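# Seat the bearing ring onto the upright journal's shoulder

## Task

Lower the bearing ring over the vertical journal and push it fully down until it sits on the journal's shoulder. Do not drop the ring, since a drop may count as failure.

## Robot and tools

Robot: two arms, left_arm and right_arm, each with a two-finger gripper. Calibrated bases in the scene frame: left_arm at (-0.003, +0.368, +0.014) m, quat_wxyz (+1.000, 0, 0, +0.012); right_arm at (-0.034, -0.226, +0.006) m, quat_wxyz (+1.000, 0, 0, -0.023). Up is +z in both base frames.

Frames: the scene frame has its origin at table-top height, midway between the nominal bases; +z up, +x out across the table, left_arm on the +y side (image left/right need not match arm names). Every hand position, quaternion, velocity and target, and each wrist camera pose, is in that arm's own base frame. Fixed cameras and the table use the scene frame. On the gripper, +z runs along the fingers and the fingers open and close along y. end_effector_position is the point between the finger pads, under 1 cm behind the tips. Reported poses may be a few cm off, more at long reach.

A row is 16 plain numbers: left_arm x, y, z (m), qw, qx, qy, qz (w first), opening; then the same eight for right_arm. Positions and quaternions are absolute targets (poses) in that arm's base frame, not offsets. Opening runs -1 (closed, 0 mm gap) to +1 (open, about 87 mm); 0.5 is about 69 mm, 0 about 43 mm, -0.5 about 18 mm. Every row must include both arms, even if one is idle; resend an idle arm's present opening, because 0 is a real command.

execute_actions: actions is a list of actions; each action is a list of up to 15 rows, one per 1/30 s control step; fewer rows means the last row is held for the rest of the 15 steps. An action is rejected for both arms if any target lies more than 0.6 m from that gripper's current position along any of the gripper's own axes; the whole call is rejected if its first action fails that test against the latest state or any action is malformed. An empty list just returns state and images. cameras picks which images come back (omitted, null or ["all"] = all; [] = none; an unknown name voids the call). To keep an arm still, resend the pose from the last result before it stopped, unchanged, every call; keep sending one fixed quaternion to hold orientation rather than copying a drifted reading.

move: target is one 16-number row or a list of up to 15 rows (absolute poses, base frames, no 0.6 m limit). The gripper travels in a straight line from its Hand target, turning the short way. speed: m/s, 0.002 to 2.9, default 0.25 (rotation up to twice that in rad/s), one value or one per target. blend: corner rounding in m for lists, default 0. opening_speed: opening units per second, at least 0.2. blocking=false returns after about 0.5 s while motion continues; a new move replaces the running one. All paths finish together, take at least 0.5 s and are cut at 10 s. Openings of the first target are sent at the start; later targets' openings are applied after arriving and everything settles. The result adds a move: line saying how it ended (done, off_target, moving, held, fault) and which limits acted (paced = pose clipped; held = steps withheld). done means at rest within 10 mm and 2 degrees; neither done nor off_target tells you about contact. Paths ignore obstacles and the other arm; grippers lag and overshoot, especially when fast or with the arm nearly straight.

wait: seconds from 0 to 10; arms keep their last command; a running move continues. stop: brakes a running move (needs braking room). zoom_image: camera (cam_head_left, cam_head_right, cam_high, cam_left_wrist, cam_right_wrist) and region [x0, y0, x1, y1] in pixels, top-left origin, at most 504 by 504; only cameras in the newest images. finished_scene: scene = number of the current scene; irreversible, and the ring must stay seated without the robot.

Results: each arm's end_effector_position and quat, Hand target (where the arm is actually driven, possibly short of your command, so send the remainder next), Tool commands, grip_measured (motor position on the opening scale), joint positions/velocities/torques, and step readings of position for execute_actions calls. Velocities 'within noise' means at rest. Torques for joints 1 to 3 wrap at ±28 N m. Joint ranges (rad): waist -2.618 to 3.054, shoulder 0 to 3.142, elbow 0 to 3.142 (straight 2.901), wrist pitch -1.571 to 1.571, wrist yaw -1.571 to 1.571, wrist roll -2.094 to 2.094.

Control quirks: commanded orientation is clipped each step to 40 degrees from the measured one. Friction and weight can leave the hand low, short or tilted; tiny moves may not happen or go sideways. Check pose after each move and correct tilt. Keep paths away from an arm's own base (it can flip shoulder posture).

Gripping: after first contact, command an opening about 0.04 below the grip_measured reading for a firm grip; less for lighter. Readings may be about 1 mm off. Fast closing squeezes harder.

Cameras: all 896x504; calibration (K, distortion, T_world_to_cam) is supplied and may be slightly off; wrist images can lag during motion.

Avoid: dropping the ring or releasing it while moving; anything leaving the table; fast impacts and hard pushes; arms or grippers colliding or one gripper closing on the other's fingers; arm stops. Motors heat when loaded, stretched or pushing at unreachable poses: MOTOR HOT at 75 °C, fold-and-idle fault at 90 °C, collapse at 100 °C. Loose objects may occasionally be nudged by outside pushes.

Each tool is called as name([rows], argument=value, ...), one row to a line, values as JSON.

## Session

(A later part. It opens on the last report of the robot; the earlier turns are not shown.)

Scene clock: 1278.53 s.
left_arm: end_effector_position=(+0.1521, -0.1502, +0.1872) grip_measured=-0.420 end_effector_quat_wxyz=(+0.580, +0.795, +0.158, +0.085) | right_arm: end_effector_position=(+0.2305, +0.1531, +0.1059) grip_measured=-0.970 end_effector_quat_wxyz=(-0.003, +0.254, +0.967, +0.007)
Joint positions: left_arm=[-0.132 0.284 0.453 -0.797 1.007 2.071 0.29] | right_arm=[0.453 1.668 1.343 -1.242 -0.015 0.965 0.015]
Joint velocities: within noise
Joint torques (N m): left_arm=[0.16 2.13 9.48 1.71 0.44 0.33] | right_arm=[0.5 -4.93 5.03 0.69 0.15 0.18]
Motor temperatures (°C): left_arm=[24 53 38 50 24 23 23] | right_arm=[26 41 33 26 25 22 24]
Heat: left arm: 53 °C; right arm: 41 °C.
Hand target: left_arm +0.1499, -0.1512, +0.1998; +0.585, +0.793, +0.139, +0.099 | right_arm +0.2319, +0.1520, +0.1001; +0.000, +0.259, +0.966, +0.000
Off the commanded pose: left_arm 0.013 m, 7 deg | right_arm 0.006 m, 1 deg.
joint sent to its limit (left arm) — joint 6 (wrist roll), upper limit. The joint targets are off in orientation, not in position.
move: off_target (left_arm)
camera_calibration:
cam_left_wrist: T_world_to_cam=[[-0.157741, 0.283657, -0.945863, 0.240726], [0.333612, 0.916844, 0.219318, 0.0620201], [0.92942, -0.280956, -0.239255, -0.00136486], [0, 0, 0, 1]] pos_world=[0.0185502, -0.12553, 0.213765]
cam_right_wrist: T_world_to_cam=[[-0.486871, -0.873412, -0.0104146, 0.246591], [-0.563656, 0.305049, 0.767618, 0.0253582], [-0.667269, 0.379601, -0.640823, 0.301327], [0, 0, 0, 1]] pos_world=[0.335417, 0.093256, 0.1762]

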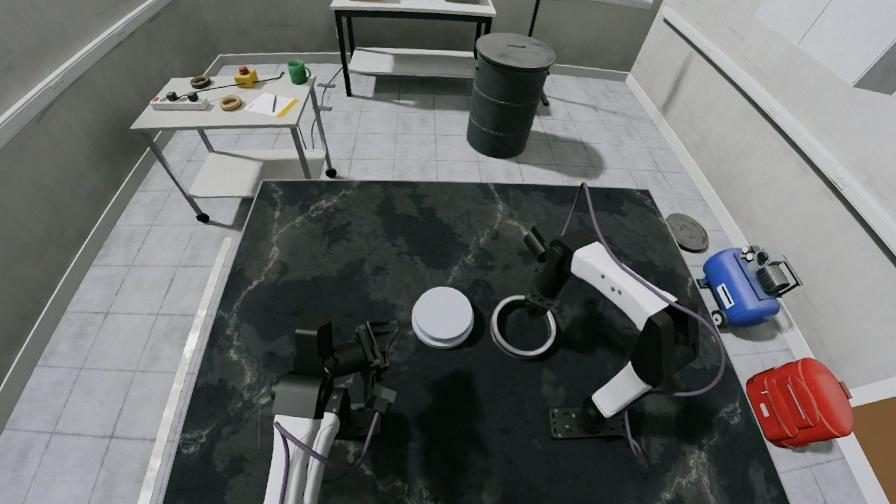

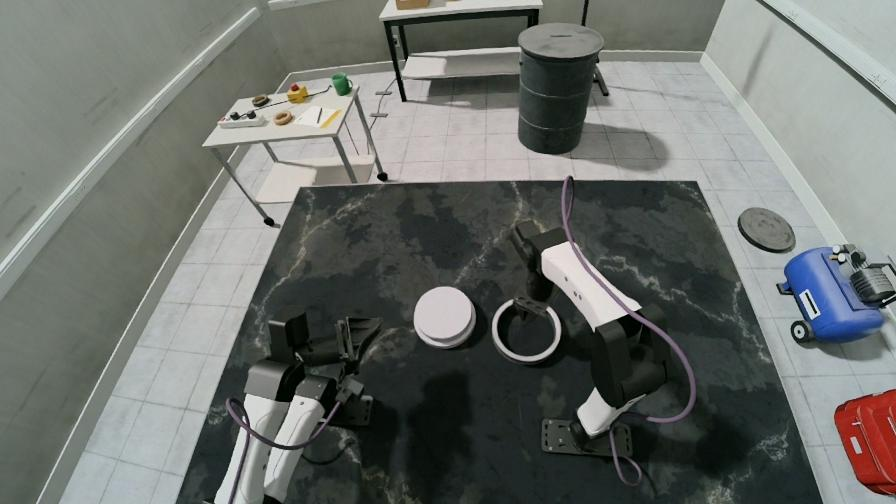

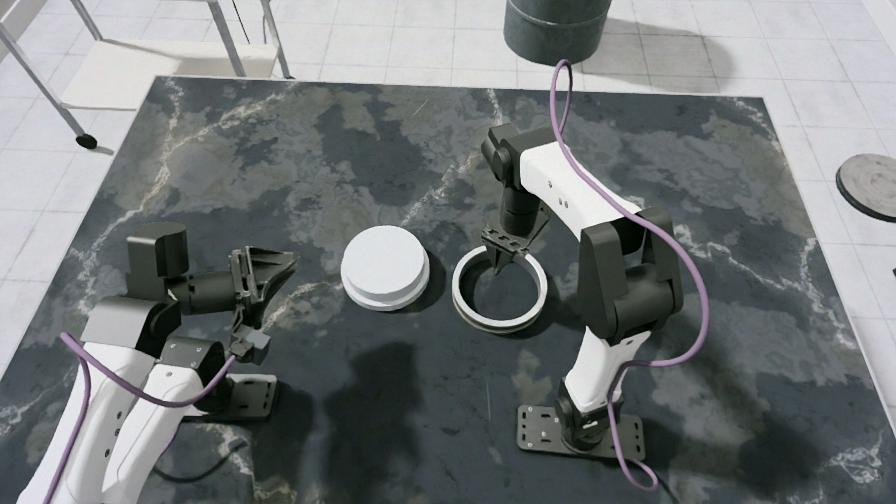

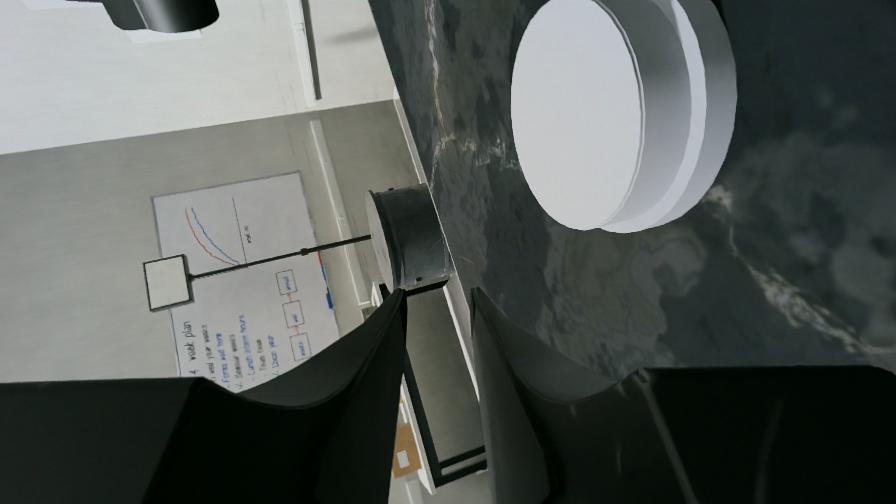

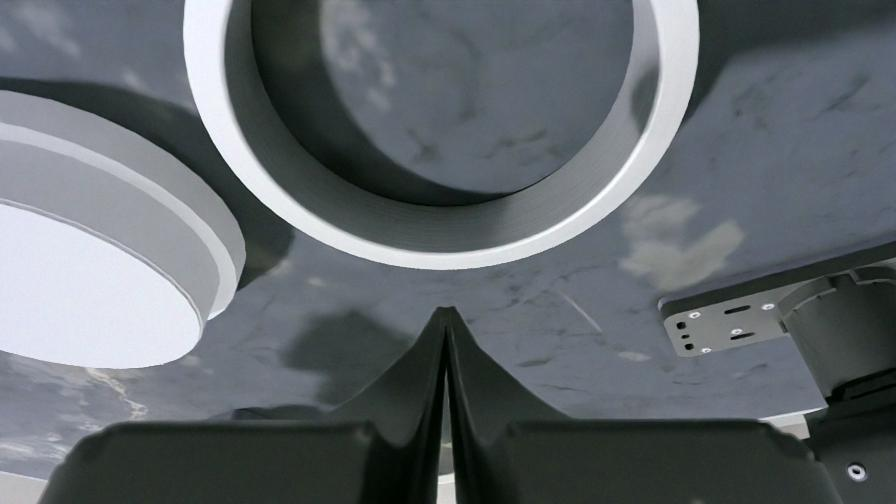

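move([
  [0.15, -0.15, 0.20, 0.5837, 0.8035, 0.0957, 0.0697, -0.42, 0.232, 0.154, 0.012, 0, 0.2588, 0.9659, 0, -1],
  [0.15, -0.15, 0.20, 0.5837, 0.8035, 0.0957, 0.0697, -0.42, 0.130, 0.230, 0.010, 0, 0.2588, 0.9659, 0, -1],
], speed=[0.08,0.05], cameras=["cam_high","cam_right_wrist","cam_head_right"])

Scene clock: 1286.63 s.
left_arm: end_effector_position=(+0.1520, -0.1502, +0.1870) grip_measured=-0.420 end_effector_quat_wxyz=(+0.579, +0.795, +0.158, +0.084) | right_arm: end_effector_position=(+0.1361, +0.2261, +0.0078) grip_measured=-0.970 end_effector_quat_wxyz=(+0.007, +0.257, +0.966, -0.012)
Joint positions: left_arm=[-0.132 0.284 0.453 -0.798 1.007 2.071 0.29] | right_arm=[0.887 1.682 0.955 -0.861 0.022 1.407 0.015]
Joint velocities: within noise
Joint torques (N m): left_arm=[0.17 2.11 9.47 1.72 0.44 0.33] | right_arm=[1.4 -6.72 4.01 0.6 -0.17 0.18]
Motor temperatures (°C): left_arm=[24 51 39 48 24 23 23] | right_arm=[26 40 33 26 25 22 24]
Heat: left arm: 51 °C; right arm: 40 °C.
Hand target: left_arm +0.1499, -0.1512, +0.1998; +0.585, +0.793, +0.139, +0.099 | right_arm +0.1300, +0.2299, +0.0099; +0.000, +0.259, +0.966, +0.000
Off the commanded pose: left_arm 0.013 m, 7 deg | right_arm 0.008 m, 2 deg.
joint sent to its limit (left arm) — joint 6 (wrist roll), upper limit. The joint targets are off in orientation, not in position.
move: off_target (left_arm)
camera_calibration:
cam_right_wrist: T_world_to_cam=[[-0.492421, -0.870086, 0.0217192, 0.263228], [-0.568661, 0.340522, 0.748778, 0.0179872], [-0.658897, 0.356364, -0.662465, 0.152052], [0, 0, 0, 1]] pos_world=[0.240034, 0.16872, 0.0815432]
Images, in order (width x height): cam_head_right 896x504, cam_high 896x504, cam_right_wrist 896x504.

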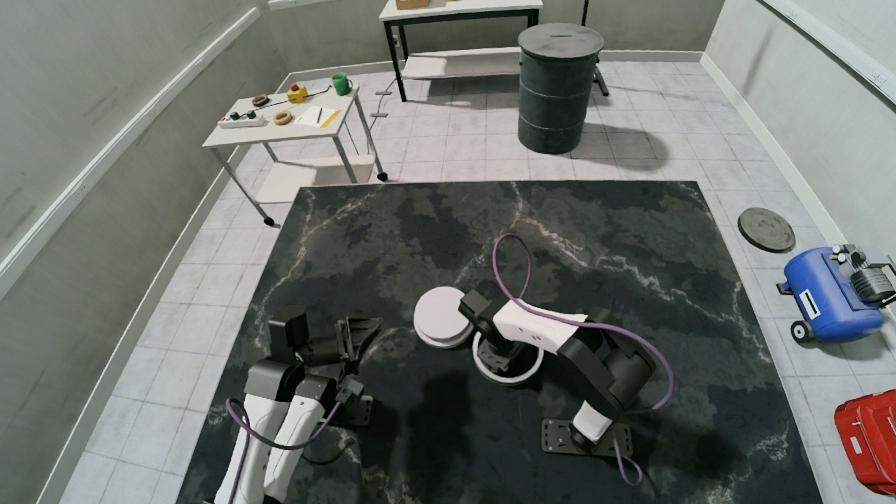

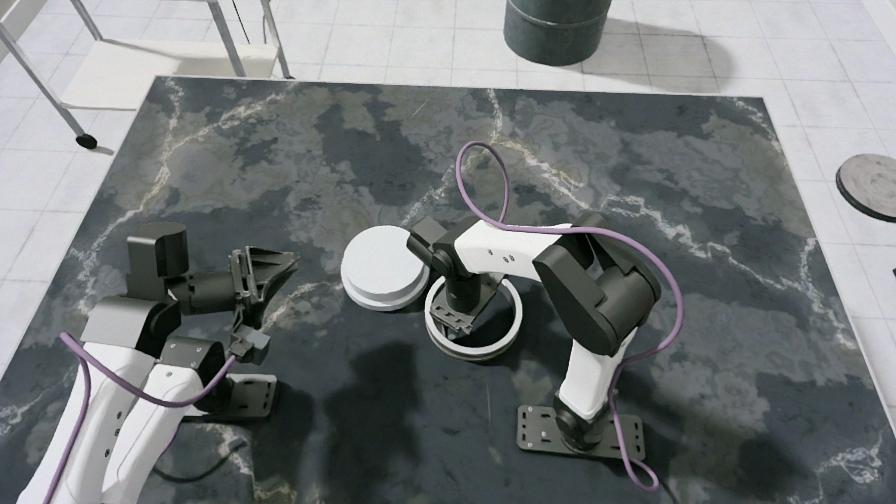

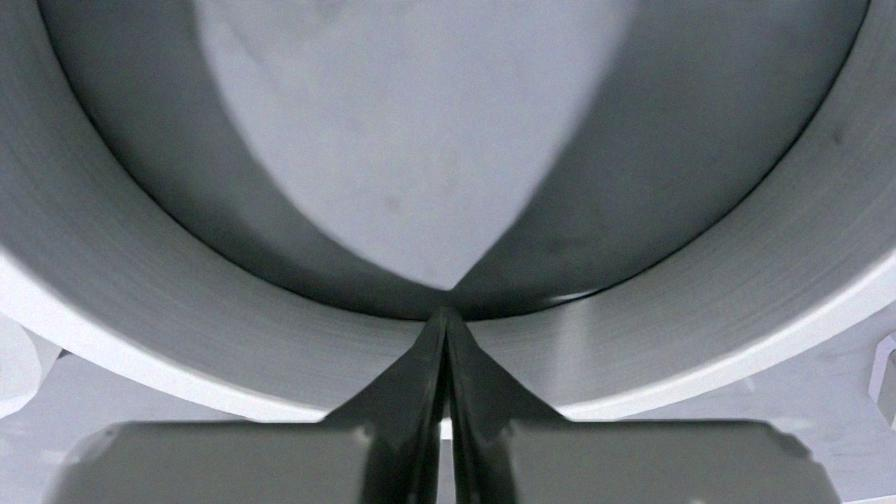

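move([
  [0.15, -0.15, 0.20, 0.5837, 0.8035, 0.0957, 0.0697, -0.42, 0.078, 0.240, 0.010, 0, 0.2588, 0.9659, 0, -1],
  [0.15, -0.15, 0.20, 0.5837, 0.8035, 0.0957, 0.0697, -0.42, 0.10, 0.220, 0.020, 0, 0.2588, 0.9659, 0, -1],
  [0.15, -0.15, 0.20, 0.5837, 0.8035, 0.0957, 0.0697, -0.42, 0.13, 0.18, 0.12, 0, 0.2588, 0.9659, 0, -1],
  [0.15, -0.15, 0.20, 0.5837, 0.8035, 0.0957, 0.0697, -0.42, 0.22, 0.06, 0.17, 0, 0.2588, 0.9659, 0, -1],
], speed=[0.05,0.1,0.12,0.2], cameras=["cam_high","cam_head_left","cam_head_right"])

Scene clock: 1294.40 s.
left_arm: end_effector_position=(+0.1519, -0.1502, +0.1870) grip_measured=-0.420 end_effector_quat_wxyz=(+0.579, +0.795, +0.158, +0.084) | right_arm: end_effector_position=(+0.2175, +0.0587, +0.1651) grip_measured=-0.970 end_effector_quat_wxyz=(+0.001, +0.263, +0.965, -0.004)
Joint positions: left_arm=[-0.132 0.284 0.453 -0.798 1.007 2.071 0.29] | right_arm=[0.153 1.522 1.431 -1.482 0.009 0.687 0.015]
Joint velocities: within noise
Joint torques (N m): left_arm=[0.16 2.13 9.47 1.71 0.44 0.33] | right_arm=[0.06 -3.51 8.58 0.41 -0.08 -0.11]
Motor temperatures (°C): left_arm=[24 49 40 48 24 23 23] | right_arm=[26 40 33 26 25 22 24]
Heat: left arm: 49 °C; right arm: 40 °C.
Hand target: left_arm +0.1499, -0.1512, +0.1998; +0.585, +0.793, +0.139, +0.099 | right_arm +0.2200, +0.0600, +0.1698; +0.000, +0.259, +0.966, +0.000
Off the commanded pose: left_arm 0.013 m, 7 deg | right_arm 0.006 m, 1 deg.
joint sent to its limit (left arm) — joint 6 (wrist roll), upper limit. The joint targets are off in orientation, not in position.
move: off_target (left_arm)
Images, in order (width x height): cam_head_left 896x504, cam_head_right 896x504, cam_high 896x504.

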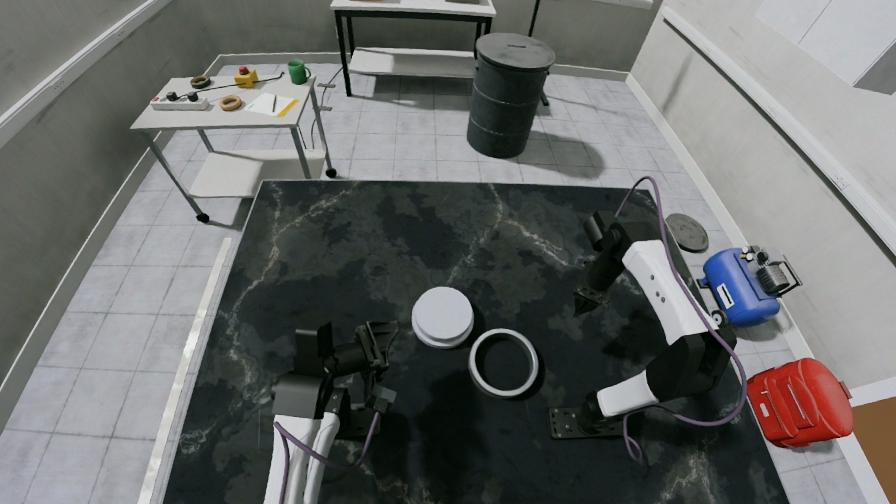

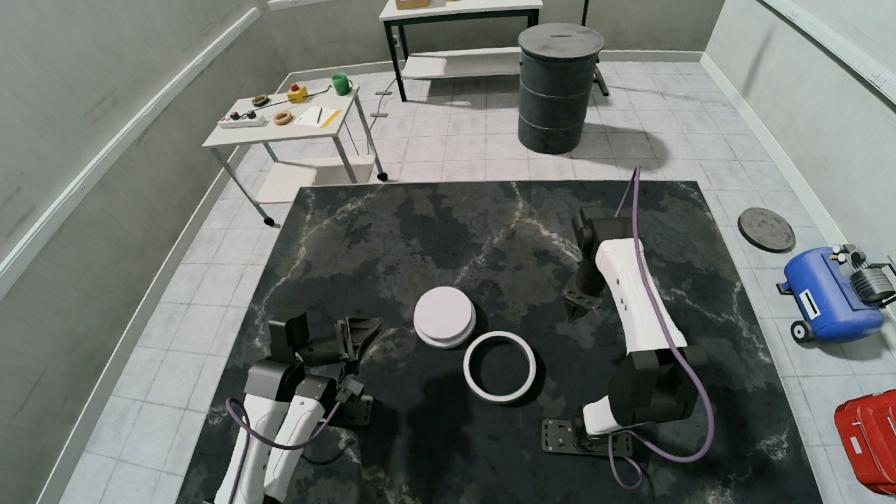

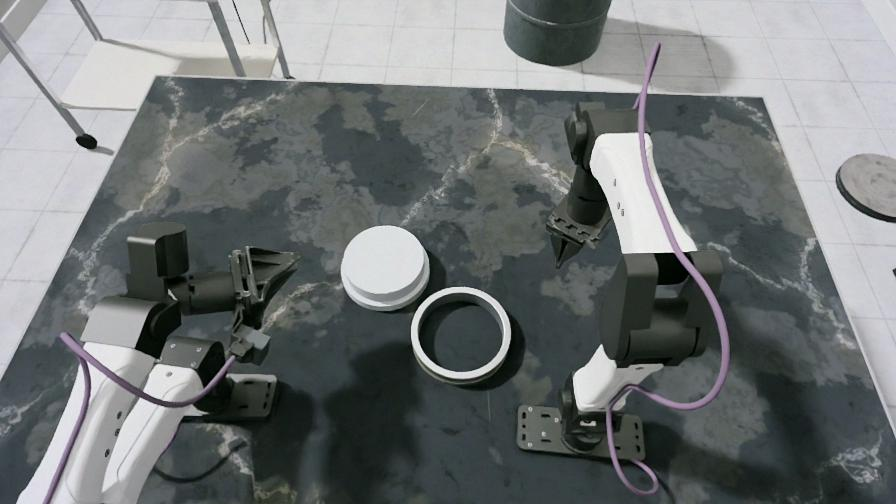

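move([
  [0.15, -0.30, 0.18, 0.4283, 0.5449, 0.6116, -0.3816, 0, 0.19, 0.03, 0.15, 0.3664, -0.6303, 0.5233, 0.4413, 0],
  [0.1013, -0.288, 0.10, 0.4283, 0.5449, 0.6116, -0.3816, 0, 0.164, 0.08, 0.10, 0.3664, -0.6303, 0.5233, 0.4413, 0],
], speed=[0.2,0.15])

Scene clock: 1311.87 s.
left_arm: end_effector_position=(+0.1012, -0.2872, +0.0984) grip_measured=+0.000 end_effector_quat_wxyz=(+0.422, +0.548, +0.614, -0.381) | right_arm: end_effector_position=(+0.1632, +0.0777, +0.1028) grip_measured=+0.000 end_effector_quat_wxyz=(-0.302, +0.617, -0.620, -0.379)
Joint positions: left_arm=[-1.019 0.927 0.294 0.235 0.413 0.162 0.5] | right_arm=[-0.257 1.44 0.877 -1.528 -0.913 -2.084 0.5]
Joint velocities: within noise
Joint torques (N m): left_arm=[-0.51 -1.88 6.79 2.48 0.02 0.11] | right_arm=[0.57 -2.85 3.58 -0.21 -0.55 -0.14]
Motor temperatures (°C): left_arm=[24 45 41 48 24 23 23] | right_arm=[26 38 34 26 25 23 24]
Heat: left arm: 48 °C; right arm: 38 °C.
Hand target: left_arm +0.1013, -0.2880, +0.1001; +0.428, +0.545, +0.611, -0.382 | right_arm +0.1641, +0.0805, +0.1001; -0.311, +0.618, -0.614, -0.379
Off the commanded pose: left_arm 0.002 m, 1 deg | right_arm 0.004 m, 15 deg.
joint sent to its limit (right arm) — joint 6 (wrist roll), lower limit. The joint targets are off in orientation, not in position.
move: off_target (right_arm)
camera_calibration:
cam_left_wrist: T_world_to_cam=[[-0.994468, -0.104509, 0.0105282, 0.0666247], [-0.102765, 0.947302, -0.30341, 0.328433], [0.0217357, -0.302813, -0.952802, 0.141978], [0, 0, 0, 1]] pos_world=[0.0969215, -0.261169, 0.234225]
cam_right_wrist: T_world_to_cam=[[0.994545, 0.0495138, -0.0918073, -0.157108], [0.0361338, -0.989198, -0.142061, 0.108986], [-0.0978496, 0.137969, -0.985591, 0.244288], [0, 0, 0, 1]] pos_world=[0.176216, 0.0818831, 0.241828]

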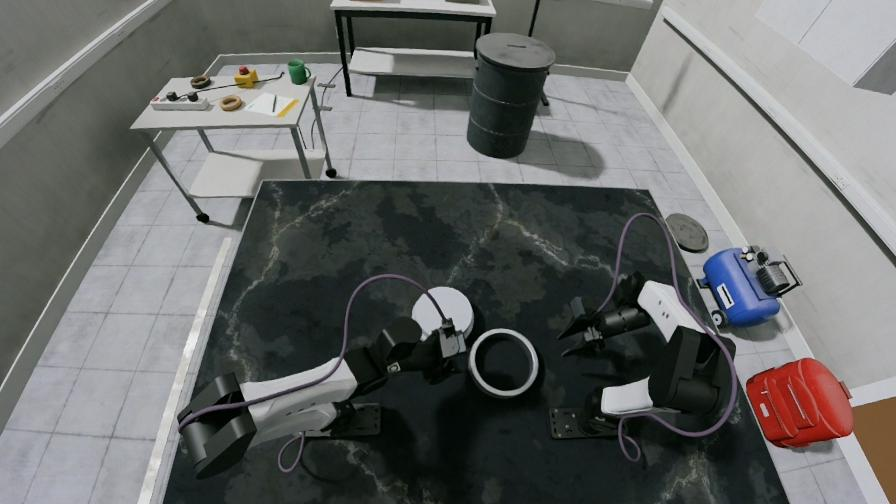

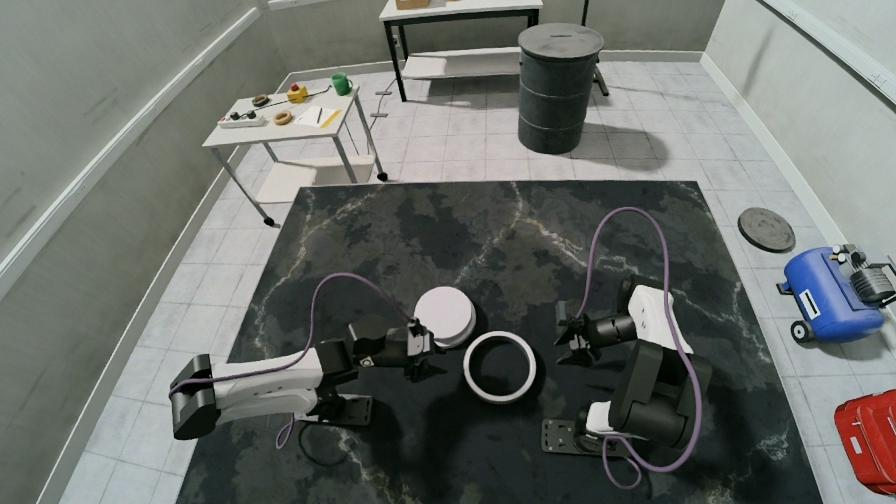

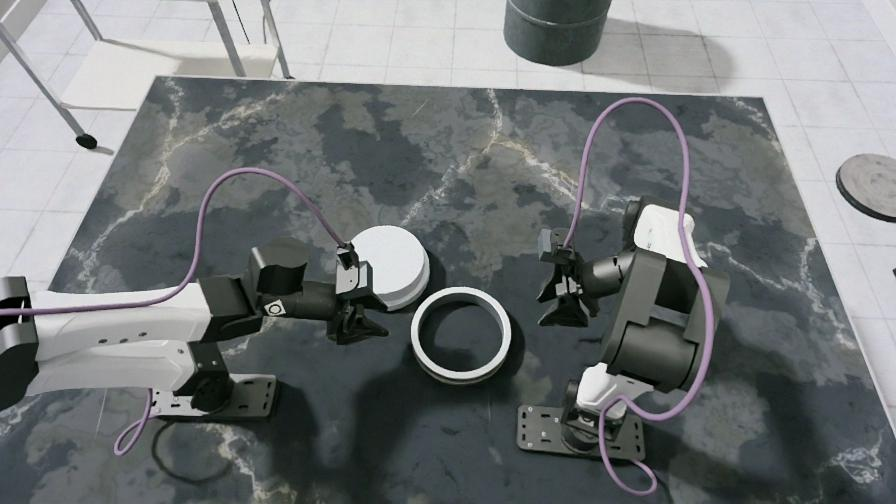

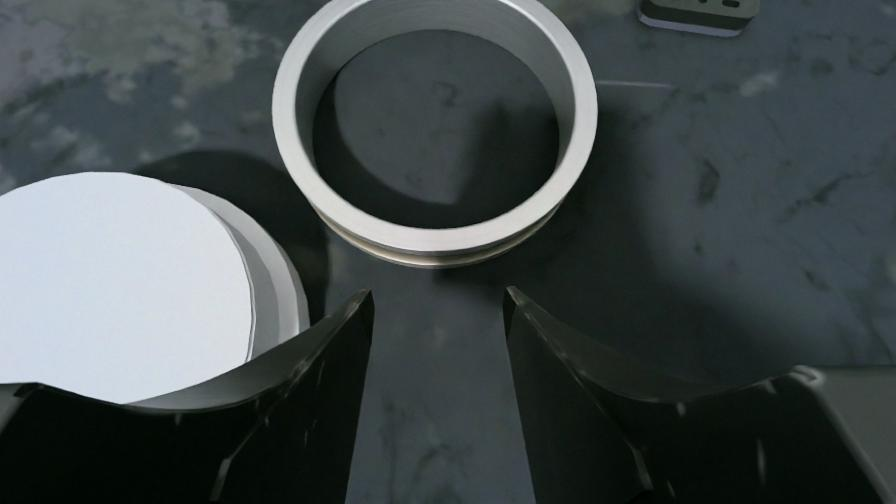

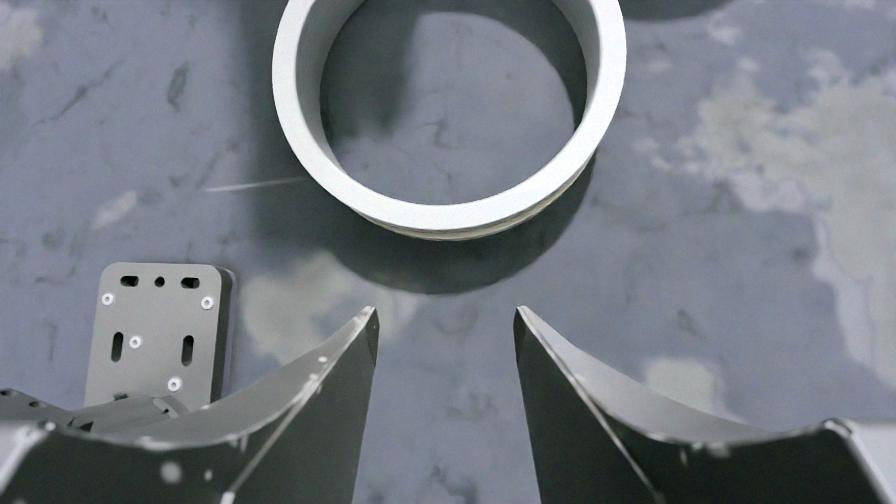

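move(target=[0.1013,-0.288,0.10,0.4283,0.5449,0.6116,-0.3816,0,0.164,0.078,0.10,-0.0543,-0.0747,0.8056,0.5852,-0.5], speed=0.3)

Scene clock: 1360.37 s.
left_arm: end_effector_position=(+0.1013, -0.2873, +0.0985) grip_measured=+0.000 end_effector_quat_wxyz=(+0.422, +0.548, +0.614, -0.381) | right_arm: end_effector_position=(+0.1588, +0.0783, +0.0975) grip_measured=-0.500 end_effector_quat_wxyz=(-0.049, -0.080, +0.816, +0.571)
Joint positions: left_arm=[-1.019 0.927 0.294 0.236 0.412 0.161 0.5] | right_arm=[-0.32 1.902 0.974 -1.564 -0.967 -1.024 0.25]
Joint velocities: within noise
Joint torques (N m): left_arm=[-0.51 -1.87 6.79 2.47 0.03 0.11] | right_arm=[-0.12 -4.29 4.85 -1.01 -0.44 0.06]
Motor temperatures (°C): left_arm=[24 40 40 52 24 23 23] | right_arm=[26 35 33 26 25 23 24]
Heat: left arm: 52 °C; right arm: 35 °C.
Hand target: left_arm +0.1012, -0.2880, +0.1001; +0.428, +0.545, +0.612, -0.382 | right_arm +0.1639, +0.0783, +0.0995; -0.047, -0.069, +0.813, +0.576
Off the commanded pose: left_arm 0.002 m, 1 deg | right_arm 0.006 m, 2 deg.
joint sent to its limit (right arm) — joint 4 (wrist pitch), lower limit. The joint targets still meet the commanded pose.
move: done
camera_calibration:
cam_left_wrist: T_world_to_cam=[[-0.994419, -0.104981, 0.0104391, 0.0666165], [-0.103173, 0.947059, -0.304032, 0.328597], [0.0220311, -0.303412, -0.952605, 0.14184], [0, 0, 0, 1]] pos_world=[0.0970221, -0.261171, 0.234326]
cam_right_wrist: T_world_to_cam=[[0.0791678, -0.336419, -0.938379, 0.104832], [-0.506965, -0.8241, 0.252678, 0.143749], [-0.858323, 0.455722, -0.235795, 0.261316], [0, 0, 0, 1]] pos_world=[0.28887, 0.0346434, 0.123667]

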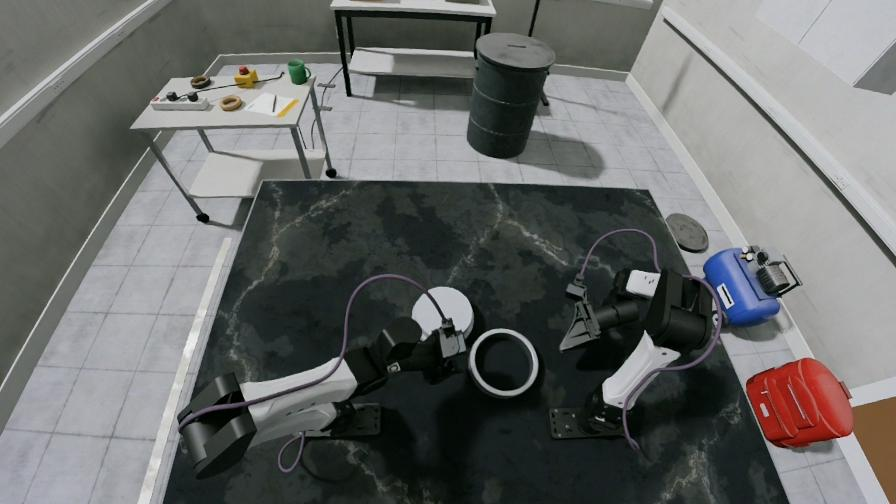

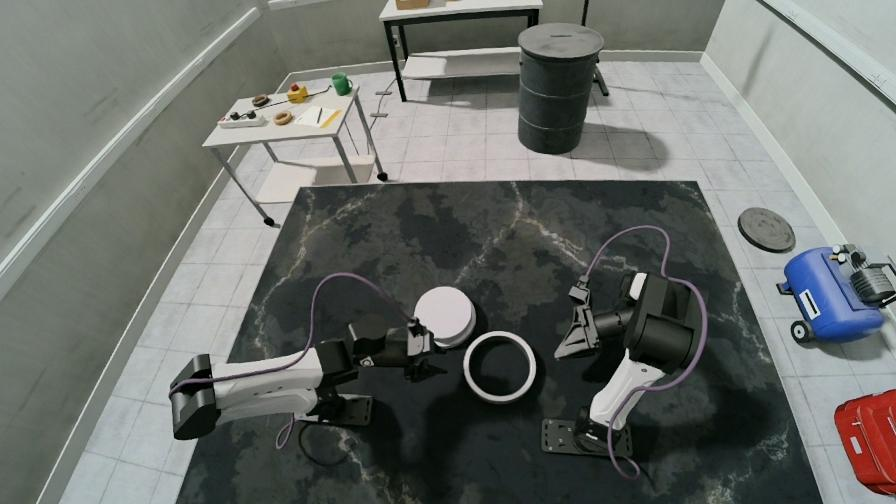

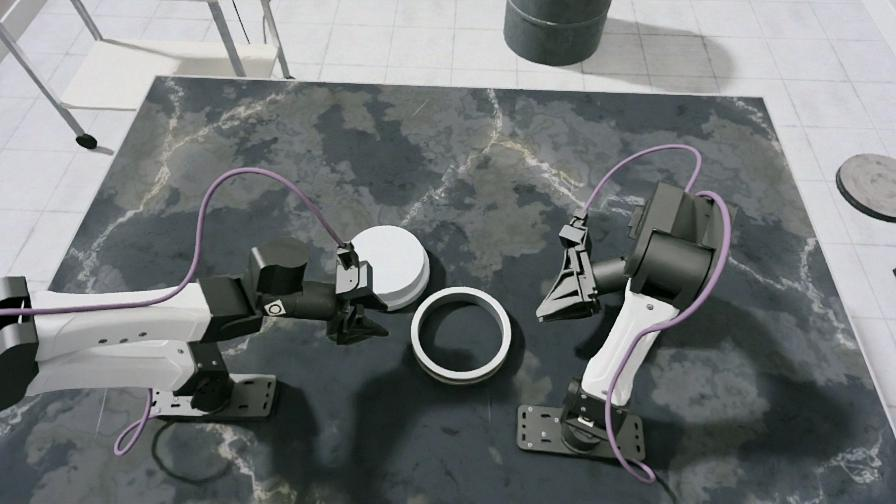

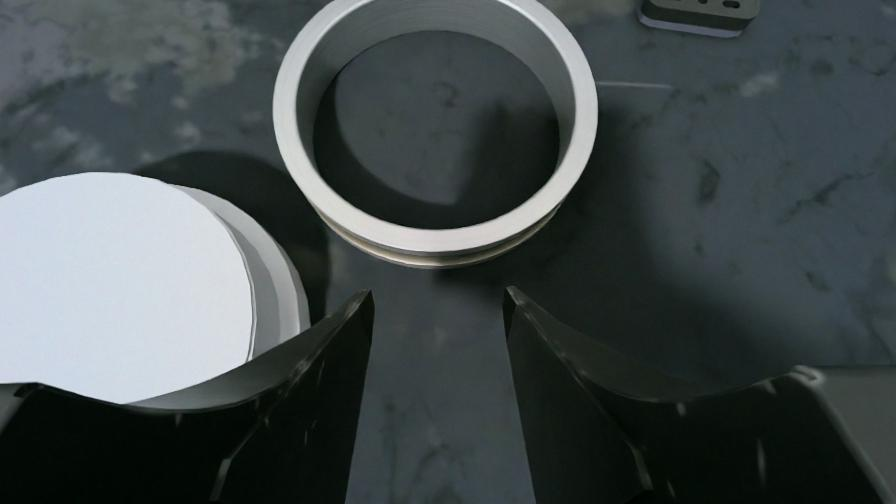

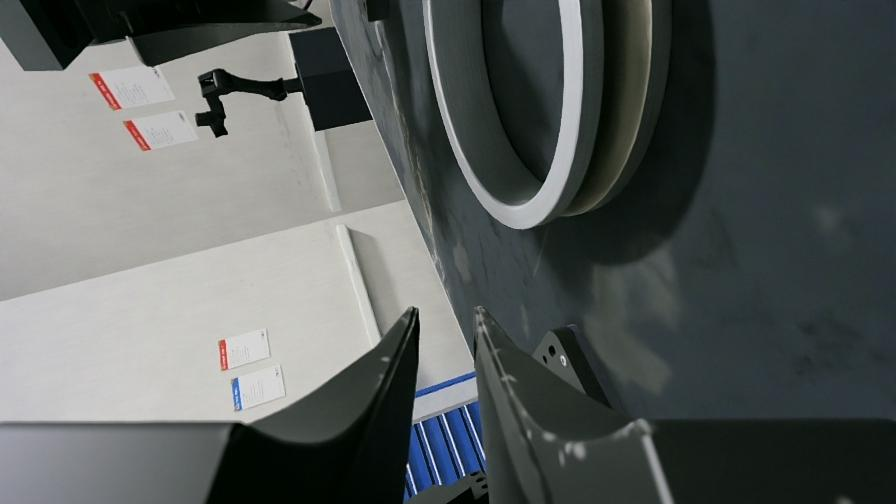

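move(target=[0.1013,-0.288,0.10,0.4283,0.5449,0.6116,-0.3816,0,0.164,0.078,0.04,-0.0543,-0.0747,0.8056,0.5852,-0.5], speed=0.15, cameras=["cam_high","cam_right_wrist"])

Scene clock: 1377.87 s.
left_arm: end_effector_position=(+0.1013, -0.2873, +0.0986) grip_measured=+0.000 end_effector_quat_wxyz=(+0.422, +0.548, +0.614, -0.381) | right_arm: end_effector_position=(+0.1632, +0.0767, +0.0448) grip_measured=-0.500 end_effector_quat_wxyz=(-0.064, -0.073, +0.808, +0.581)
Joint positions: left_arm=[-1.019 0.927 0.294 0.236 0.412 0.161 0.5] | right_arm=[-0.32 2.113 0.964 -1.402 -0.968 -1.046 0.25]
Joint velocities: within noise
Joint torques (N m): left_arm=[-0.5 -1.88 6.79 2.47 0.03 0.11] | right_arm=[0.13 -5.04 1.76 -0.78 -0.41 -0.2]
Motor temperatures (°C): left_arm=[24 39 40 53 24 23 23] | right_arm=[26 35 33 27 25 22 24]
Heat: left arm: 53 °C; right arm: 35 °C.
Hand target: left_arm +0.1012, -0.2880, +0.1001; +0.428, +0.545, +0.611, -0.382 | right_arm +0.1640, +0.0779, +0.0402; -0.054, -0.075, +0.806, +0.585
Off the commanded pose: left_arm 0.002 m, 1 deg | right_arm 0.005 m, 1 deg.
move: done
camera_calibration:
cam_right_wrist: T_world_to_cam=[[0.0471392, -0.313985, -0.948257, 0.0585338], [-0.492575, -0.83317, 0.251391, 0.156395], [-0.868992, 0.455237, -0.193936, 0.253403], [0, 0, 0, 1]] pos_world=[0.294482, 0.0333239, 0.0653327]
Images, in order (width x height): cam_high 896x504, cam_right_wrist 896x504.

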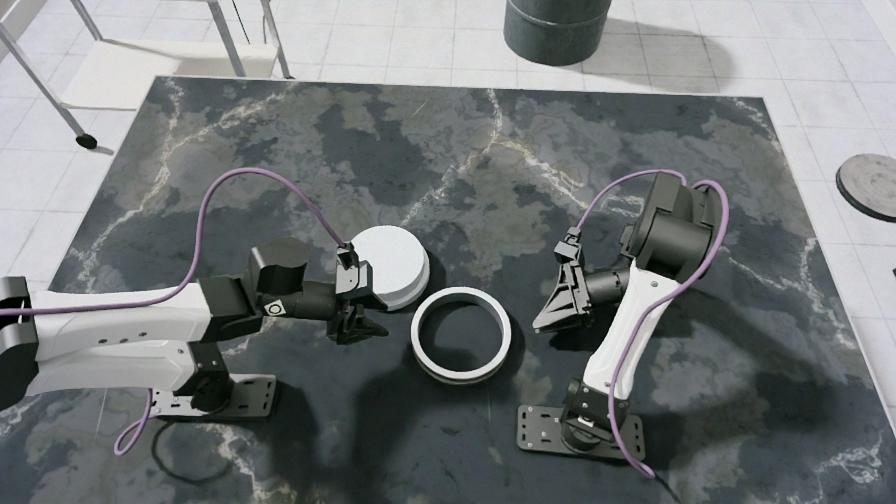

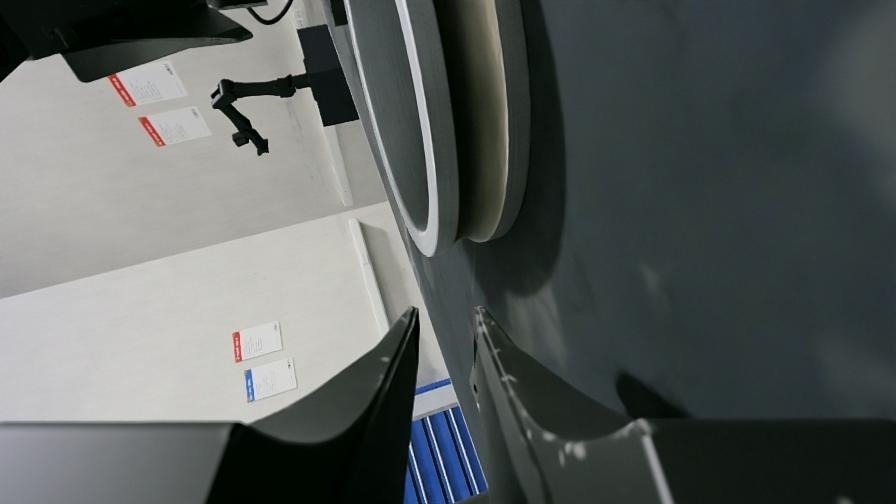

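move(target=[0.1005,-0.292,0.024,0.4283,0.5449,0.6116,-0.3816,0,0.164,0.084,0.032,-0.0543,-0.0747,0.8056,0.5852,-0.5], speed=0.12)

zoom_image(camera="cam_high", region=[300, 200, 620, 420])

Scene clock: 1385.77 s.
left_arm: end_effector_position=(+0.1011, -0.2931, +0.0259) grip_measured=+0.000 end_effector_quat_wxyz=(+0.427, +0.547, +0.610, -0.383) | right_arm: end_effector_position=(+0.1644, +0.0802, +0.0391) grip_measured=-0.500 end_effector_quat_wxyz=(-0.057, -0.078, +0.807, +0.582)
Joint positions: left_arm=[-1.037 1.409 0.095 0.934 0.397 0.154 0.5] | right_arm=[-0.307 2.123 0.955 -1.369 -0.984 -1.046 0.25]
Joint velocities: within noise
Joint torques (N m): left_arm=[-0.4 -2.15 4.08 2.48 0.02 0.11] | right_arm=[1.03 -4.52 1.24 -0.58 -0.45 0.01]
Motor temperatures (°C): left_arm=[24 39 40 53 24 23 23] | right_arm=[26 36 33 27 25 23 24]
Heat: left arm: 53 °C; right arm: 36 °C.
Hand target: left_arm +0.1005, -0.2919, +0.0240; +0.428, +0.545, +0.612, -0.381 | right_arm +0.1638, +0.0838, +0.0323; -0.055, -0.075, +0.805, +0.585
Off the commanded pose: left_arm 0.002 m, 0 deg | right_arm 0.008 m, 1 deg.
move: done
camera_calibration:
cam_left_wrist: T_world_to_cam=[[-0.994612, -0.103554, 0.0047747, 0.0671807], [-0.0997353, 0.94334, -0.316484, 0.310868], [0.0282691, -0.315255, -0.948586, 0.066588], [0, 0, 0, 1]] pos_world=[0.0959409, -0.265305, 0.161228]
cam_right_wrist: T_world_to_cam=[[0.0631432, -0.310201, -0.948572, 0.0512246], [-0.496931, -0.834038, 0.239667, 0.162674], [-0.86549, 0.456242, -0.206812, 0.251499], [0, 0, 0, 1]] pos_world=[0.295273, 0.0368221, 0.0616157]

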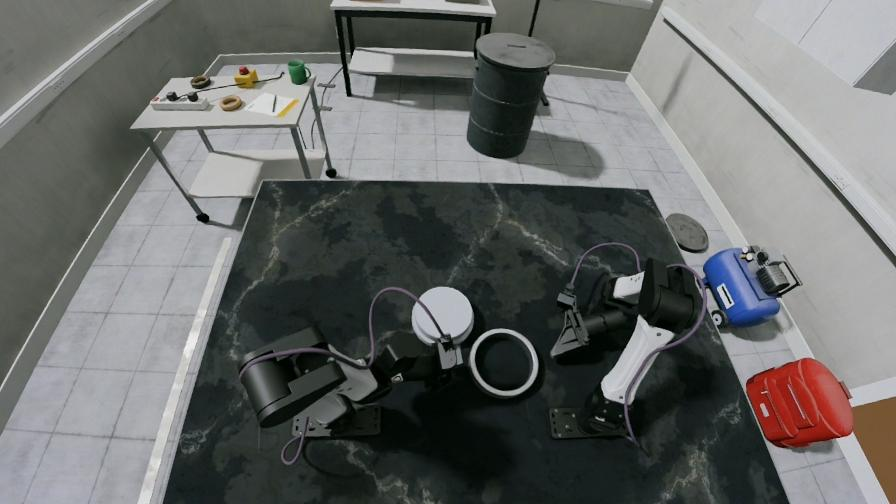

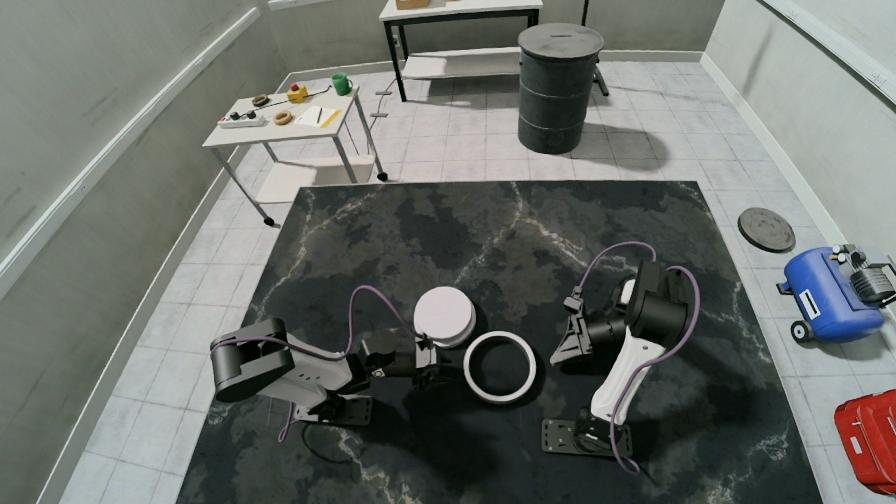

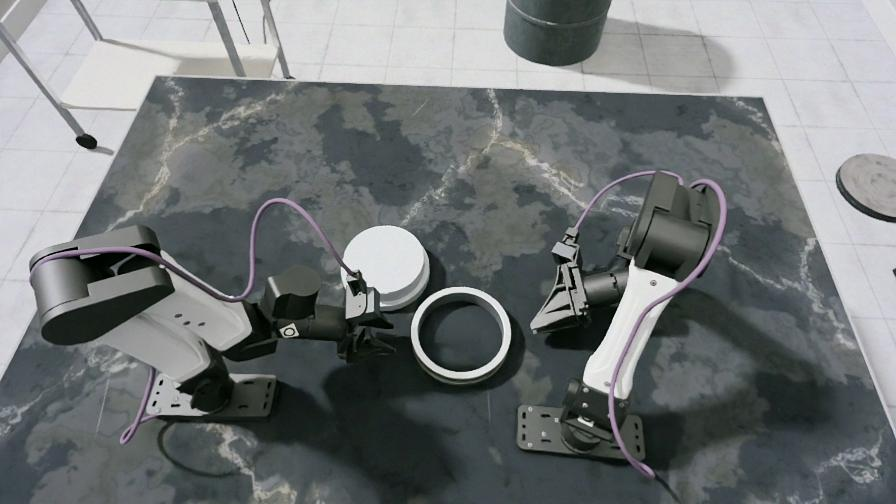

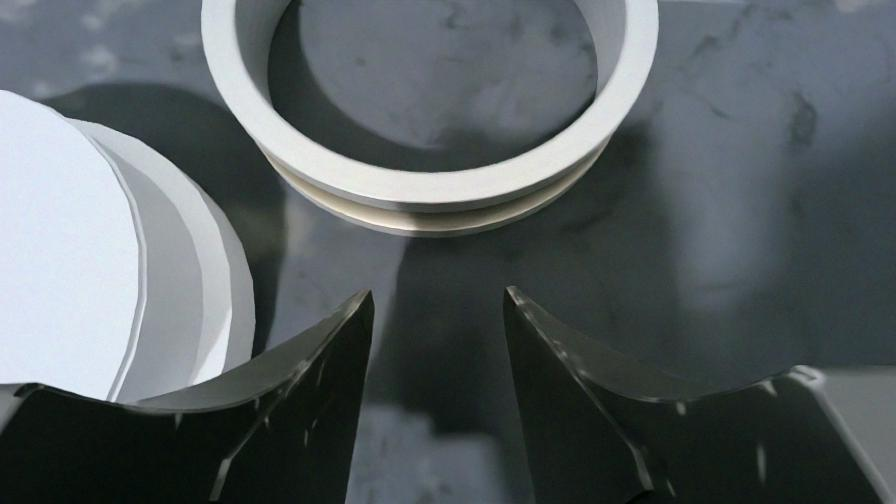

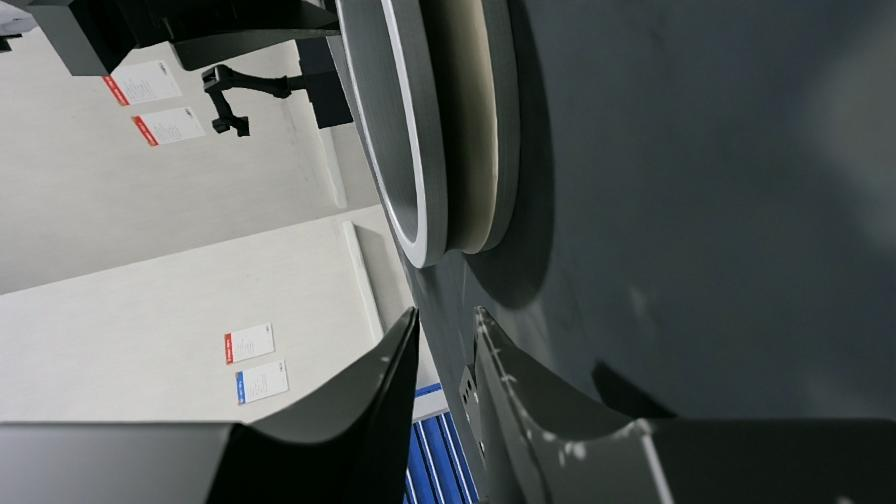

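Scaled by 1.575 from the camera's 896x504 image, which has a finer 1280x720 frame.

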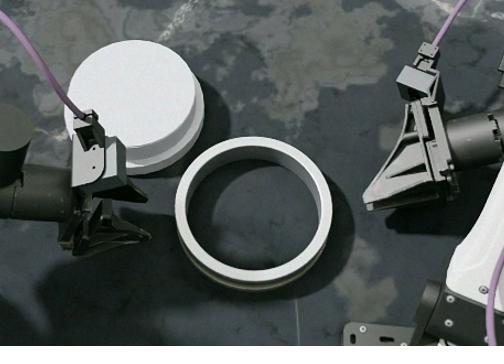

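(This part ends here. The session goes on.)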